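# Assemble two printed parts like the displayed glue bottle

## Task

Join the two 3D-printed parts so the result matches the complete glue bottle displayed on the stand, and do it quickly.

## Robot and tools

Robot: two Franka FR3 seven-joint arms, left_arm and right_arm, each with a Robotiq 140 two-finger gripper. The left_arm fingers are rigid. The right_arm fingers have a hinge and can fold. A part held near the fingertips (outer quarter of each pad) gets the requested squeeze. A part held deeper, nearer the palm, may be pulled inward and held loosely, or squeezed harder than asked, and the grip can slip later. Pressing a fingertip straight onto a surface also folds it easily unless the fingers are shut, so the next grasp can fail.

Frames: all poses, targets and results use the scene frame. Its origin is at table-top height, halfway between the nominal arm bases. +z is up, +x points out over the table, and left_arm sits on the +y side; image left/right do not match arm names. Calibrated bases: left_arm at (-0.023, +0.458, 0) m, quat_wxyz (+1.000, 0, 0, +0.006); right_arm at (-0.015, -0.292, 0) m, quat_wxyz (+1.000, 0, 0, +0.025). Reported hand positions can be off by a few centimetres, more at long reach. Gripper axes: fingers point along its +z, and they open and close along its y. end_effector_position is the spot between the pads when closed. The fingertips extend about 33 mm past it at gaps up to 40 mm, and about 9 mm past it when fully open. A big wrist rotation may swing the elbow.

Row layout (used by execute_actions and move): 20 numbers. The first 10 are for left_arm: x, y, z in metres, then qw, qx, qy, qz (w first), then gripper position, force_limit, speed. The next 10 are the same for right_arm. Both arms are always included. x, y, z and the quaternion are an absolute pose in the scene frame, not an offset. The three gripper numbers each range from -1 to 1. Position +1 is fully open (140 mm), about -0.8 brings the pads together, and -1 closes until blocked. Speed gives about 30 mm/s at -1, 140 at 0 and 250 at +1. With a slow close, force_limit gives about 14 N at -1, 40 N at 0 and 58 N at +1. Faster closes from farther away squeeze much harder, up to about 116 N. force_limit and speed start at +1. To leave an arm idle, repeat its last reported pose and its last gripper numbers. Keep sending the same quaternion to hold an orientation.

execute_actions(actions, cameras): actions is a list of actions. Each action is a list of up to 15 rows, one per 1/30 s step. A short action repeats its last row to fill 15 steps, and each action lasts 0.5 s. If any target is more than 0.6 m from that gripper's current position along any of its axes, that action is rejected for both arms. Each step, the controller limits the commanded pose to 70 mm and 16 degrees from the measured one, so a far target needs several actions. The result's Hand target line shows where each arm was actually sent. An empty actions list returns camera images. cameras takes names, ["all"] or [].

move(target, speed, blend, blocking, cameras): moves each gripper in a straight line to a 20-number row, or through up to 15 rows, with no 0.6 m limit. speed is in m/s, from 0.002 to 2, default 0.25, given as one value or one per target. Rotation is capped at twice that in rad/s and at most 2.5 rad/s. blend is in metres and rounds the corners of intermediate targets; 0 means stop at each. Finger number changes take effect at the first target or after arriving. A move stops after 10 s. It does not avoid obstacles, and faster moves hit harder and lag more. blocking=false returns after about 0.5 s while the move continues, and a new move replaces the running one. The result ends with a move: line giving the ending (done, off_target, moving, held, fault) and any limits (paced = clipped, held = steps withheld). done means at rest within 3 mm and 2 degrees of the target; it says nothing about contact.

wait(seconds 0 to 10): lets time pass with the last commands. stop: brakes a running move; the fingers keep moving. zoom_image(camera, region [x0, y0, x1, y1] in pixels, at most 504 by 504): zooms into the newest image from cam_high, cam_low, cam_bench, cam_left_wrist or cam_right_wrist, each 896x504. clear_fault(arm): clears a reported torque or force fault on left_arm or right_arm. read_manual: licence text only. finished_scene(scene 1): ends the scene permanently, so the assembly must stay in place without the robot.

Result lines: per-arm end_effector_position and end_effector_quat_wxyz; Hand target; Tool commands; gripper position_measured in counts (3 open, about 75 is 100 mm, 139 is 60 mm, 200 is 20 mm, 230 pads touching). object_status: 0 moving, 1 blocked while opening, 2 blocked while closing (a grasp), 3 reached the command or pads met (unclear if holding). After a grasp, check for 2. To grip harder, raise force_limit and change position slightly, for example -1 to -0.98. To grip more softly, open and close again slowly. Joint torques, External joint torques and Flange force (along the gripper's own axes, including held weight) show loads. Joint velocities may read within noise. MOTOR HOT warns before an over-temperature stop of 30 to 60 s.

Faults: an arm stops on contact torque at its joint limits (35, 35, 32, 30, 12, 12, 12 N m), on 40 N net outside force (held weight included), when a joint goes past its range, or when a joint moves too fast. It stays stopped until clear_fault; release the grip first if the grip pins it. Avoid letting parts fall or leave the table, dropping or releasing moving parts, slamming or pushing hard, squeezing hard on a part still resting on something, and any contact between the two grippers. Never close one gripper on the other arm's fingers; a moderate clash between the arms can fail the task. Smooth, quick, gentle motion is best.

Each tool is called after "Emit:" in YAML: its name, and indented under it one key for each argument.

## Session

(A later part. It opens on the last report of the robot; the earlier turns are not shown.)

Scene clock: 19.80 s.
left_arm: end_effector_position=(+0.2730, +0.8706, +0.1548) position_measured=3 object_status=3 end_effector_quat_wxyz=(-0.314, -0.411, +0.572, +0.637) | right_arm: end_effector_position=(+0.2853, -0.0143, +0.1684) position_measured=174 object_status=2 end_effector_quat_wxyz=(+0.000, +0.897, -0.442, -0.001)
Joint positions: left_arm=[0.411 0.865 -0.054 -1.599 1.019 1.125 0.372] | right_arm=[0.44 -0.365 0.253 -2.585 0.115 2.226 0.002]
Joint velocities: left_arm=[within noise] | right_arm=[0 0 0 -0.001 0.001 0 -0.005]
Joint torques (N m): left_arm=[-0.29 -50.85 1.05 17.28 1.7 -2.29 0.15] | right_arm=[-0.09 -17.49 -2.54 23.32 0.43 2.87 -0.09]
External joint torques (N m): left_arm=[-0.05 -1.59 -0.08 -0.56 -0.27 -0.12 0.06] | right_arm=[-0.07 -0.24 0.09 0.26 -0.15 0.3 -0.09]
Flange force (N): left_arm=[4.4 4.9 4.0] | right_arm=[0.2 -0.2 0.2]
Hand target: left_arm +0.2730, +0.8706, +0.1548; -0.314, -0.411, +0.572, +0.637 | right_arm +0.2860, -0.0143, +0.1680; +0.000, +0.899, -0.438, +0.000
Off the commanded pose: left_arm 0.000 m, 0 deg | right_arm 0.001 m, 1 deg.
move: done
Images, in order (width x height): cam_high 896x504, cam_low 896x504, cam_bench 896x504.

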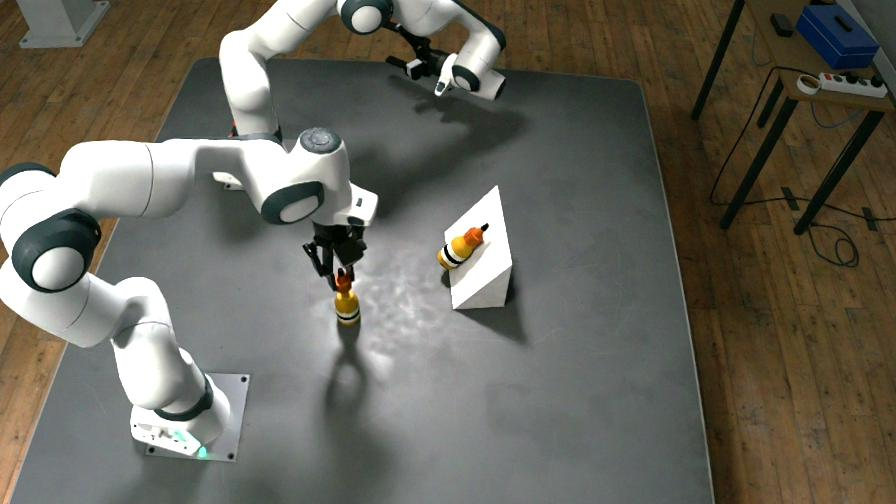

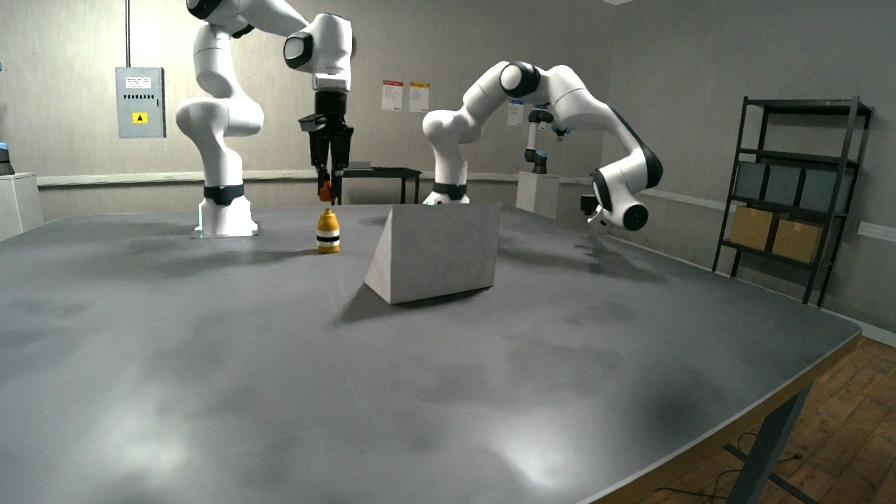

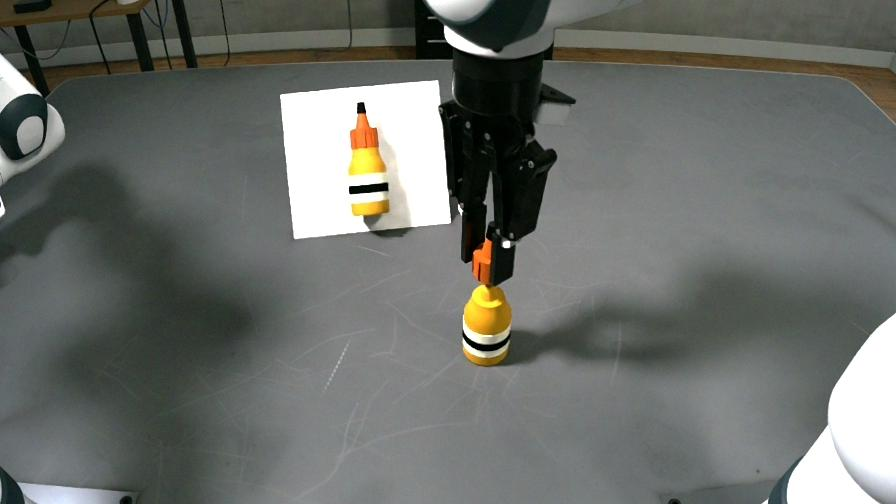

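Emit:
move:
  target: [0.2730,0.8706,0.1548,-0.314,-0.411,0.572,0.637,1,1,1,0.2860,-0.0138,0.143,0,0.8988,-0.4384,0,-1,-0.05,-1]
  cameras: ["cam_low","cam_bench"]
  speed: 0.04

Emit:
zoom_image:
  camera: "cam_low"
  region: [280, 170, 380, 270]

Emit:
zoom_image:
  camera: "cam_bench"
  region: [420, 200, 560, 380]

Scene clock: 21.57 s.
left_arm: end_effector_position=(+0.2730, +0.8706, +0.1548) position_measured=3 object_status=3 end_effector_quat_wxyz=(-0.314, -0.411, +0.572, +0.637) | right_arm: end_effector_position=(+0.2851, -0.0139, +0.1434) position_measured=174 object_status=2 end_effector_quat_wxyz=(+0.000, +0.898, -0.440, -0.002)
Joint positions: left_arm=[0.411 0.865 -0.054 -1.599 1.019 1.125 0.372] | right_arm=[0.44 -0.321 0.259 -2.617 0.113 2.301 0]
Joint velocities: left_arm=[within noise] | right_arm=[-0.001 0 -0.002 -0.001 0 0.004 0.001]
Joint torques (N m): left_arm=[-0.21 -50.8 1.1 17.26 1.71 -2.28 0.19] | right_arm=[-0.37 -18.17 -1.56 22.87 0.37 2.83 0.06]
External joint torques (N m): left_arm=[-0.13 -1.55 -0.14 -0.57 -0.26 -0.09 0.09] | right_arm=[-0.3 -0.1 0.82 0.51 -0.18 0.28 0.06]
Flange force (N): left_arm=[4.4 4.9 3.8] | right_arm=[-1.0 -1.8 0.4]
Hand target: left_arm +0.2730, +0.8706, +0.1548; -0.314, -0.411, +0.572, +0.637 | right_arm +0.2860, -0.0138, +0.1430; +0.000, +0.899, -0.438, +0.000
Off the commanded pose: left_arm 0.000 m, 0 deg | right_arm 0.001 m, 0 deg.
move: done
Images, in order (width x height): cam_low 896x504, cam_bench 896x504.

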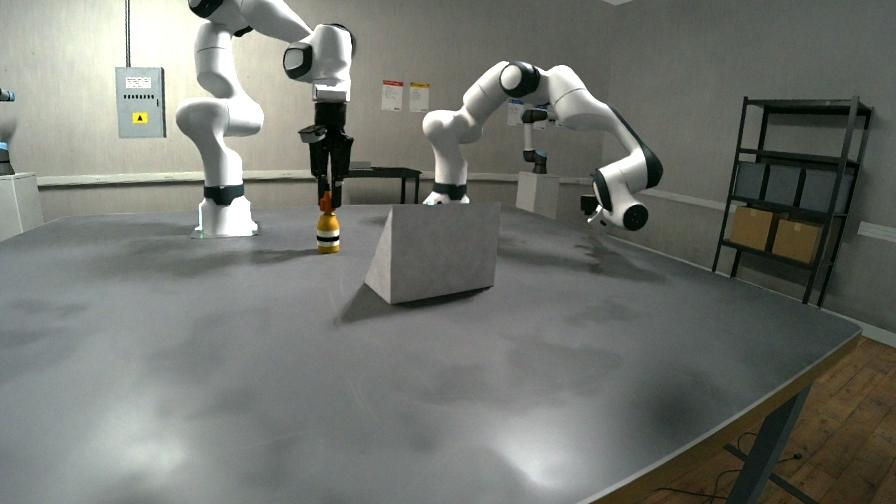

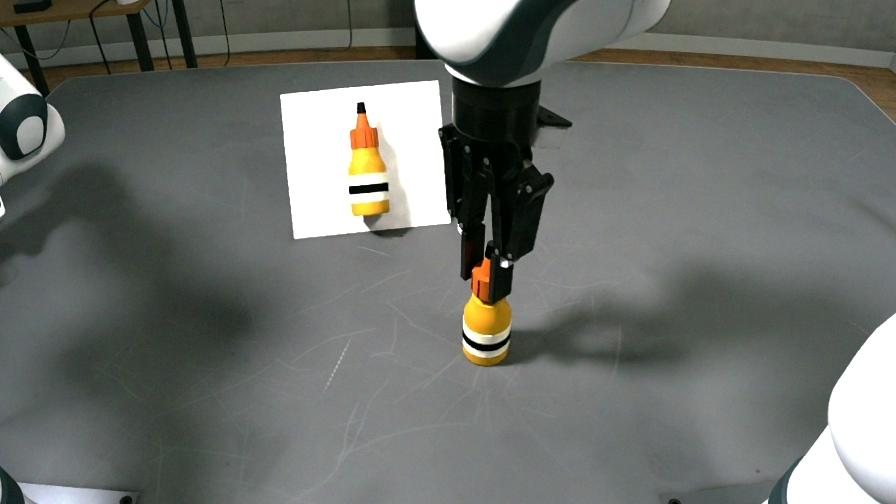

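Scaled by 5.040 from the camera's 896x504 image, which has a finer 1280x720 frame.

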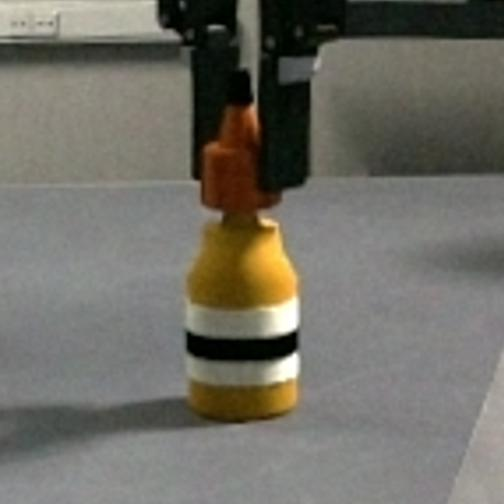

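Scaled by 2.800 from the camera's 896x504 image, which has a finer 1280x720 frame.

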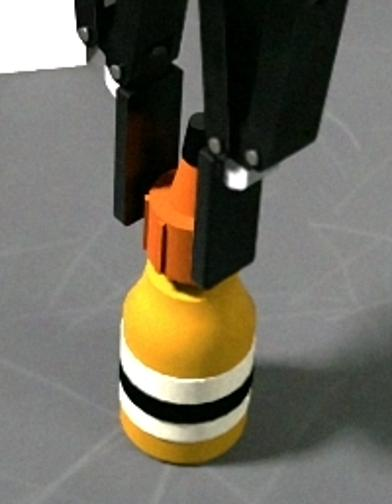

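Emit:
move:
  target: [0.2730,0.8706,0.1548,-0.314,-0.411,0.572,0.637,1,1,1,0.2860,-0.0138,0.136,0,0.8988,-0.4384,0,-1,-0.05,-1]
  cameras: ["cam_low","cam_bench"]
  speed: 0.03

Emit:
zoom_image:
  camera: "cam_low"
  region: [280, 170, 380, 270]

Emit:
zoom_image:
  camera: "cam_bench"
  region: [420, 200, 560, 380]

Scene clock: 22.73 s.
left_arm: end_effector_position=(+0.2730, +0.8706, +0.1548) position_measured=3 object_status=3 end_effector_quat_wxyz=(-0.314, -0.411, +0.572, +0.637) | right_arm: end_effector_position=(+0.2851, -0.0138, +0.1365) position_measured=174 object_status=2 end_effector_quat_wxyz=(+0.000, +0.899, -0.439, -0.002)
Joint positions: left_arm=[0.411 0.865 -0.054 -1.599 1.019 1.125 0.372] | right_arm=[0.44 -0.307 0.261 -2.625 0.111 2.323 0]
Joint velocities: left_arm=[within noise] | right_arm=[0 0 0 -0.001 0 0.005 0.001]
Joint torques (N m): left_arm=[-0.28 -50.82 1.09 17.24 1.7 -2.28 0.14] | right_arm=[-0.53 -18.42 -1.4 22.67 0.34 2.81 0.13]
External joint torques (N m): left_arm=[-0.34 -1.63 -0.26 -0.54 -0.27 -0.08 0.04] | right_arm=[-0.54 -0.14 0.81 0.56 -0.2 0.26 0.13]
Flange force (N): left_arm=[4.7 5.0 3.7] | right_arm=[-0.9 -2.1 0.3]
Hand target: left_arm +0.2730, +0.8706, +0.1548; -0.314, -0.411, +0.572, +0.637 | right_arm +0.2860, -0.0138, +0.1360; +0.000, +0.899, -0.438, +0.000
Off the commanded pose: left_arm 0.000 m, 0 deg | right_arm 0.001 m, 0 deg.
move: done
Images, in order (width x height): cam_low 896x504, cam_bench 896x504.

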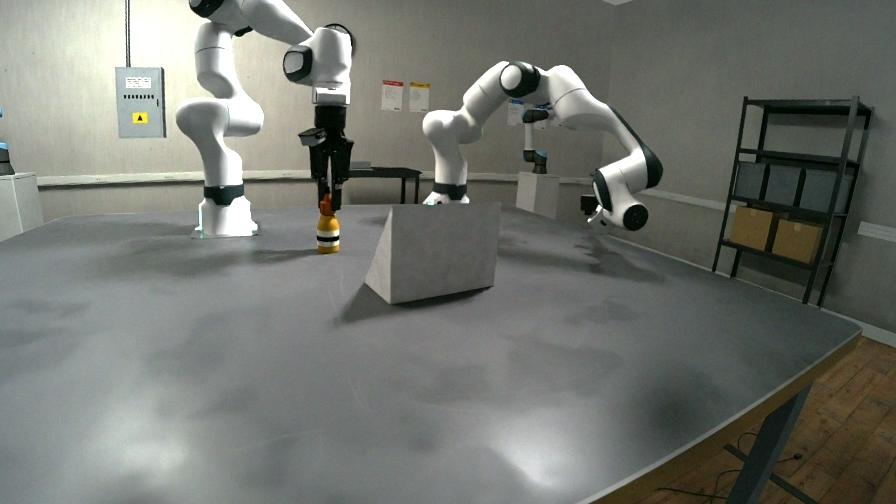

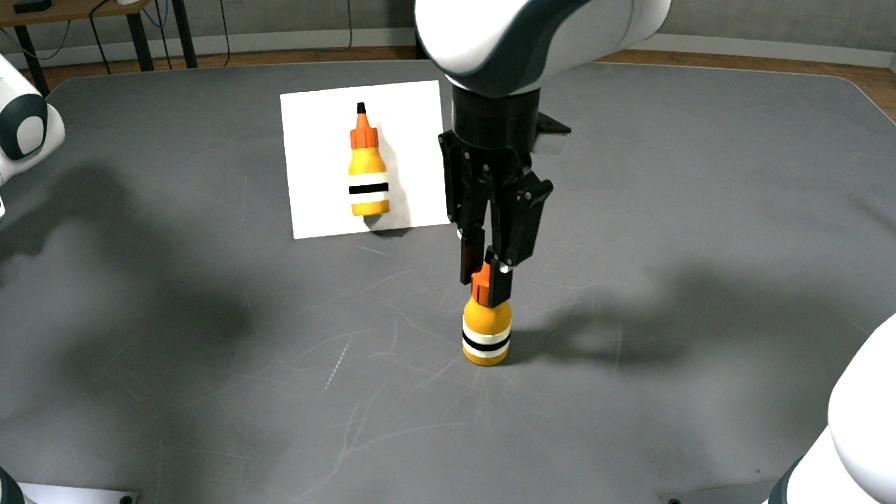

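Scaled by 5.040 from the camera's 896x504 image, which has a finer 1280x720 frame.

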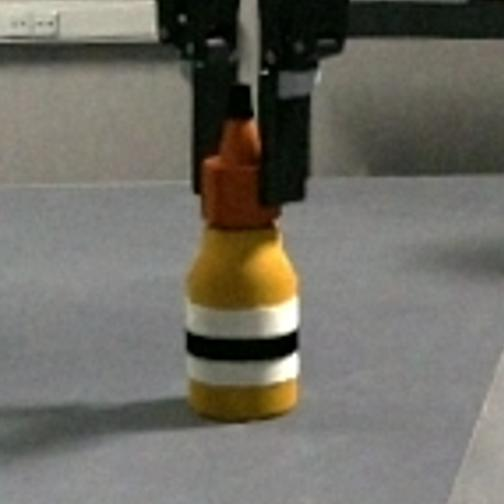

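Scaled by 2.800 from the camera's 896x504 image, which has a finer 1280x720 frame.

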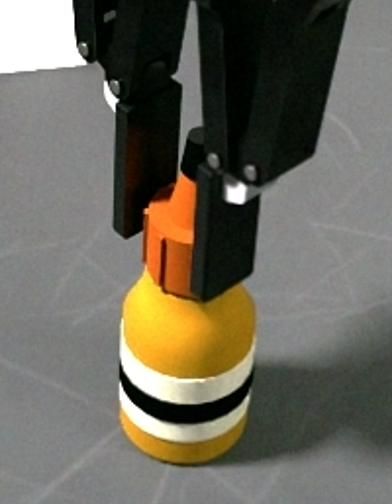

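Emit:
move:
  target: [0.2730,0.8706,0.1548,-0.314,-0.411,0.572,0.637,1,1,1,0.2860,-0.0138,0.131,0,0.8988,-0.4384,0,-1,-0.05,-1]
  speed: 0.02
  cameras: ["cam_low","cam_bench"]

Emit:
zoom_image:
  camera: "cam_low"
  region: [280, 170, 380, 270]

Scene clock: 23.63 s.
left_arm: end_effector_position=(+0.2730, +0.8706, +0.1548) position_measured=3 object_status=3 end_effector_quat_wxyz=(-0.314, -0.411, +0.572, +0.637) | right_arm: end_effector_position=(+0.2856, -0.0132, +0.1337) position_measured=174 object_status=2 end_effector_quat_wxyz=(+0.000, +0.899, -0.438, -0.001)
Joint positions: left_arm=[0.411 0.865 -0.054 -1.599 1.019 1.125 0.372] | right_arm=[0.44 -0.301 0.262 -2.628 0.11 2.334 0]
Joint velocities: left_arm=[within noise] | right_arm=[0 -0.001 0 -0.001 0 0.003 0]
Joint torques (N m): left_arm=[-0.3 -50.84 1.07 17.3 1.7 -2.28 0.09] | right_arm=[-0.77 -16.14 -1.25 21.14 0.35 3.54 0.23]
External joint torques (N m): left_arm=[-0.02 -1.44 -0.03 -0.59 -0.27 -0.1 0] | right_arm=[-0.71 2.28 1 -0.92 -0.19 0.97 0.23]
Flange force (N): left_arm=[4.4 4.6 3.9] | right_arm=[-1.2 -5.7 9.1]
Hand target: left_arm +0.2730, +0.8706, +0.1548; -0.314, -0.411, +0.572, +0.637 | right_arm +0.2860, -0.0138, +0.1310; +0.000, +0.899, -0.438, +0.000
Off the commanded pose: left_arm 0.000 m, 0 deg | right_arm 0.003 m, 0 deg.
move: done
Images, in order (width x height): cam_low 896x504, cam_bench 896x504.

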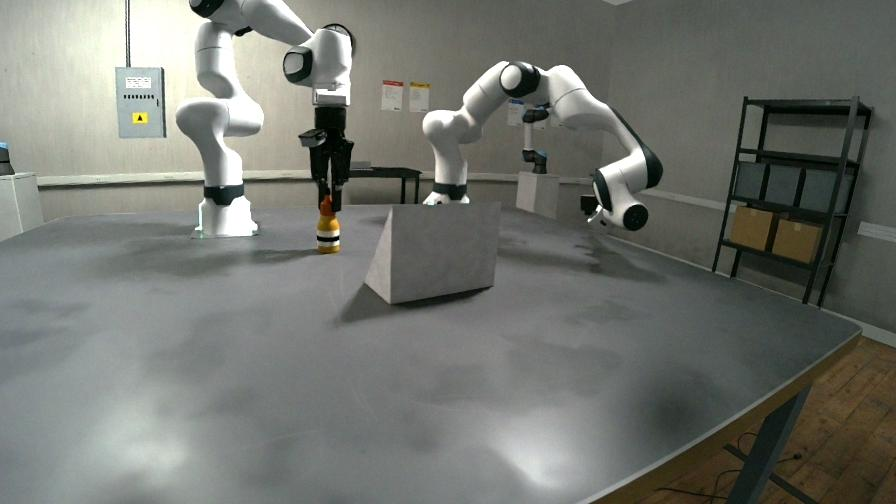

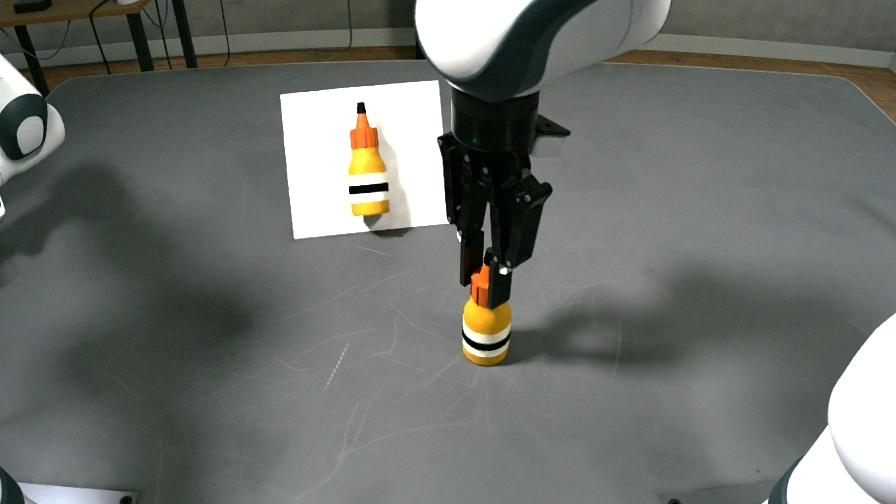

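Scaled by 5.040 from the camera's 896x504 image, which has a finer 1280x720 frame.

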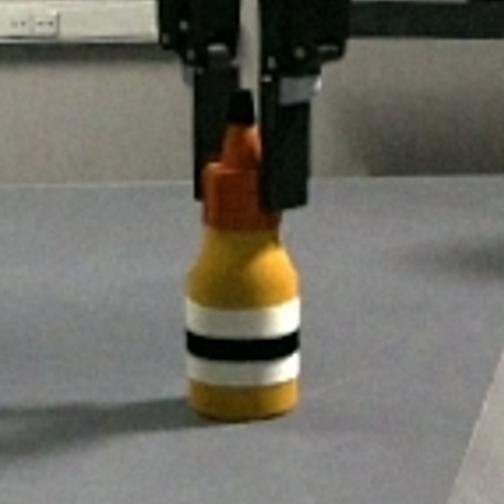

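Emit:
move:
  target: [0.2730,0.8706,0.1548,-0.314,-0.411,0.572,0.637,1,1,1,0.2860,-0.0138,0.1285,0,0.8988,-0.4384,0,-1,-0.05,-1]
  speed: 0.02

Scene clock: 24.50 s.
left_arm: end_effector_position=(+0.2730, +0.8706, +0.1548) position_measured=3 object_status=3 end_effector_quat_wxyz=(-0.314, -0.411, +0.572, +0.637) | right_arm: end_effector_position=(+0.2867, -0.0123, +0.1339) position_measured=174 object_status=2 end_effector_quat_wxyz=(-0.002, +0.899, -0.438, +0.000)
Joint positions: left_arm=[0.411 0.865 -0.054 -1.599 1.019 1.125 0.372] | right_arm=[0.44 -0.301 0.262 -2.628 0.109 2.339 0]
Joint torques (N m): left_arm=[-0.3 -50.86 1.1 17.32 1.68 -2.31 0.16] | right_arm=[-0.85 -13.54 -1.2 19.58 0.4 3.83 0.17]
External joint torques (N m): left_arm=[-0.13 -1.89 -0.08 -0.36 -0.28 -0.13 0.07] | right_arm=[-0.84 4.96 1 -2.59 -0.14 1.23 0.17]
Flange force (N): left_arm=[4.3 5.4 3.7] | right_arm=[-0.9 -9.2 17.2]
Hand target: left_arm +0.2730, +0.8706, +0.1548; -0.314, -0.411, +0.572, +0.637 | right_arm +0.2859, -0.0138, +0.1286; +0.000, +0.899, -0.438, +0.000
Off the commanded pose: left_arm 0.000 m, 0 deg | right_arm 0.006 m, 0 deg.
move: off_target (right_arm)

Emit:
move:
  target:
    - [0.2730,0.8706,0.1548,-0.314,-0.411,0.572,0.637,1,1,1,0.2862,-0.0133,0.1333,0,0.8988,-0.4384,0,-1,-0.05,-1]
    - [0.2730,0.8706,0.1548,-0.314,-0.411,0.572,0.637,1,1,1,0.2862,-0.0133,0.1333,0,0.8988,-0.4384,0,0.1,-0.05,-1]
    - [0.2730,0.8706,0.1548,-0.314,-0.411,0.572,0.637,1,1,1,0.2862,-0.0133,0.27,0,0.8988,-0.4384,0,0.1,-0.05,-1]
  speed: [0.03,0.1,0.2]
  cameras: ["cam_low","cam_bench","cam_right_wrist"]

Emit:
zoom_image:
  camera: "cam_low"
  region: [280, 170, 380, 270]

Emit:
zoom_image:
  camera: "cam_bench"
  region: [420, 200, 560, 380]

Scene clock: 28.70 s.
left_arm: end_effector_position=(+0.2730, +0.8706, +0.1548) position_measured=3 object_status=3 end_effector_quat_wxyz=(-0.314, -0.411, +0.572, +0.637) | right_arm: end_effector_position=(+0.2865, -0.0124, +0.2699) position_measured=117 object_status=3 end_effector_quat_wxyz=(-0.002, +0.898, -0.441, +0.000)
Joint positions: left_arm=[0.411 0.865 -0.054 -1.599 1.019 1.125 0.372] | right_arm=[0.442 -0.469 0.224 -2.404 0.11 1.946 -0.005]
Joint velocities: left_arm=[within noise] | right_arm=[0.001 0.001 -0.002 -0.001 0.001 -0.005 -0.001]
Joint torques (N m): left_arm=[-0.24 -50.79 1.1 17.27 1.71 -2.28 0.18] | right_arm=[-0.41 -15.78 -2.86 25.63 0.83 2.46 -0.14]
External joint torques (N m): left_arm=[-0.3 -1.55 -0.25 -0.56 -0.27 -0.09 0.09] | right_arm=[-0.42 -0.52 0.38 1.08 0.14 -0.11 -0.14]
Flange force (N): left_arm=[4.5 4.9 3.6] | right_arm=[-0.2 -1.3 -2.8]
Hand target: left_arm +0.2730, +0.8706, +0.1548; -0.314, -0.411, +0.572, +0.637 | right_arm +0.2862, -0.0133, +0.2700; +0.000, +0.899, -0.438, +0.000
Off the commanded pose: left_arm 0.000 m, 0 deg | right_arm 0.001 m, 0 deg.
move: done
camera_calibration:
cam_right_wrist: T_world_to_cam=[[-0.798056, -0.602477, -0.0113599, 0.234366], [-0.561192, 0.736239, 0.378174, 0.0647374], [-0.219477, 0.308179, -0.925665, 0.460546], [0, 0, 0, 1]] pos_world=[0.324447, -0.0483923, 0.404492]
Images, in order (width x height): cam_low 896x504, cam_bench 896x504, cam_right_wrist 896x504.

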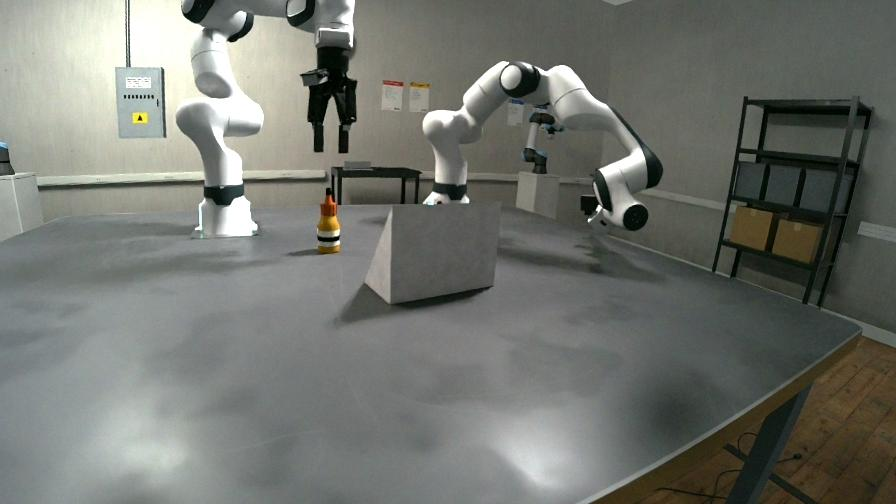

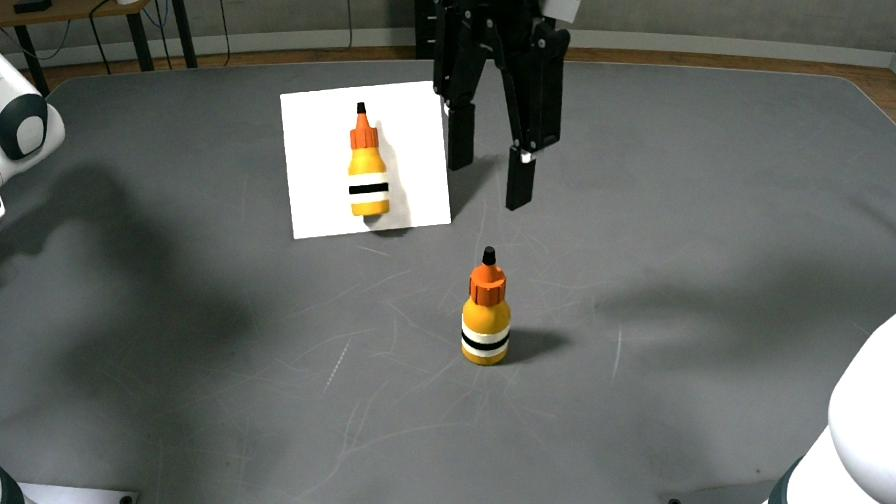

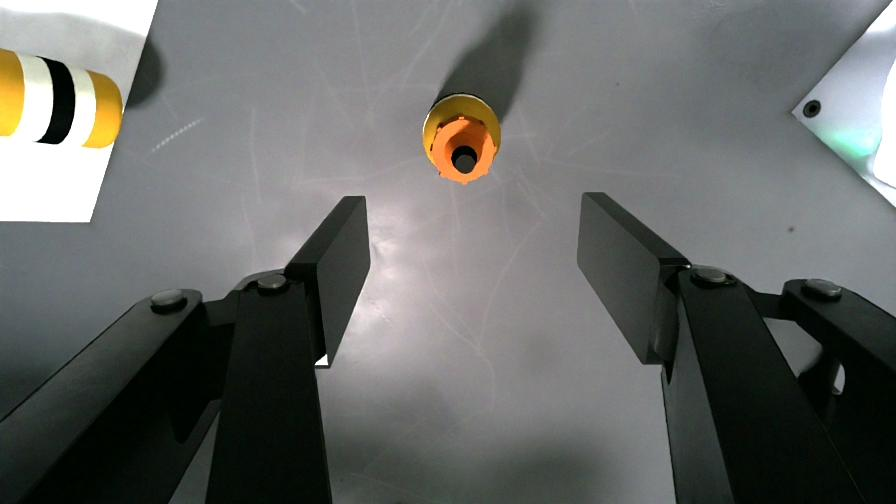

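Scaled by 5.040 from the camera's 896x504 image, which has a finer 1280x720 frame.

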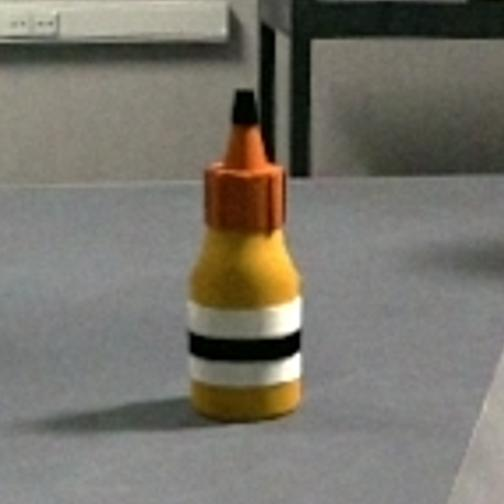

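Scaled by 2.800 from the camera's 896x504 image, which has a finer 1280x720 frame.

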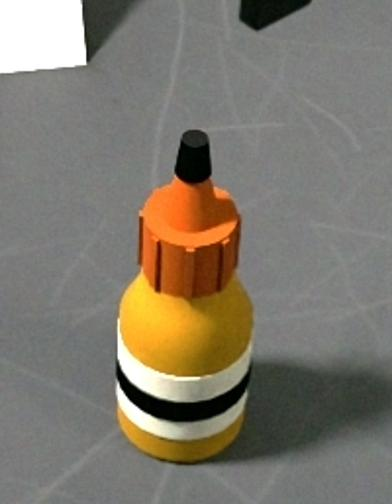

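Emit:
finished_scene:

The scene is finished: the task was done.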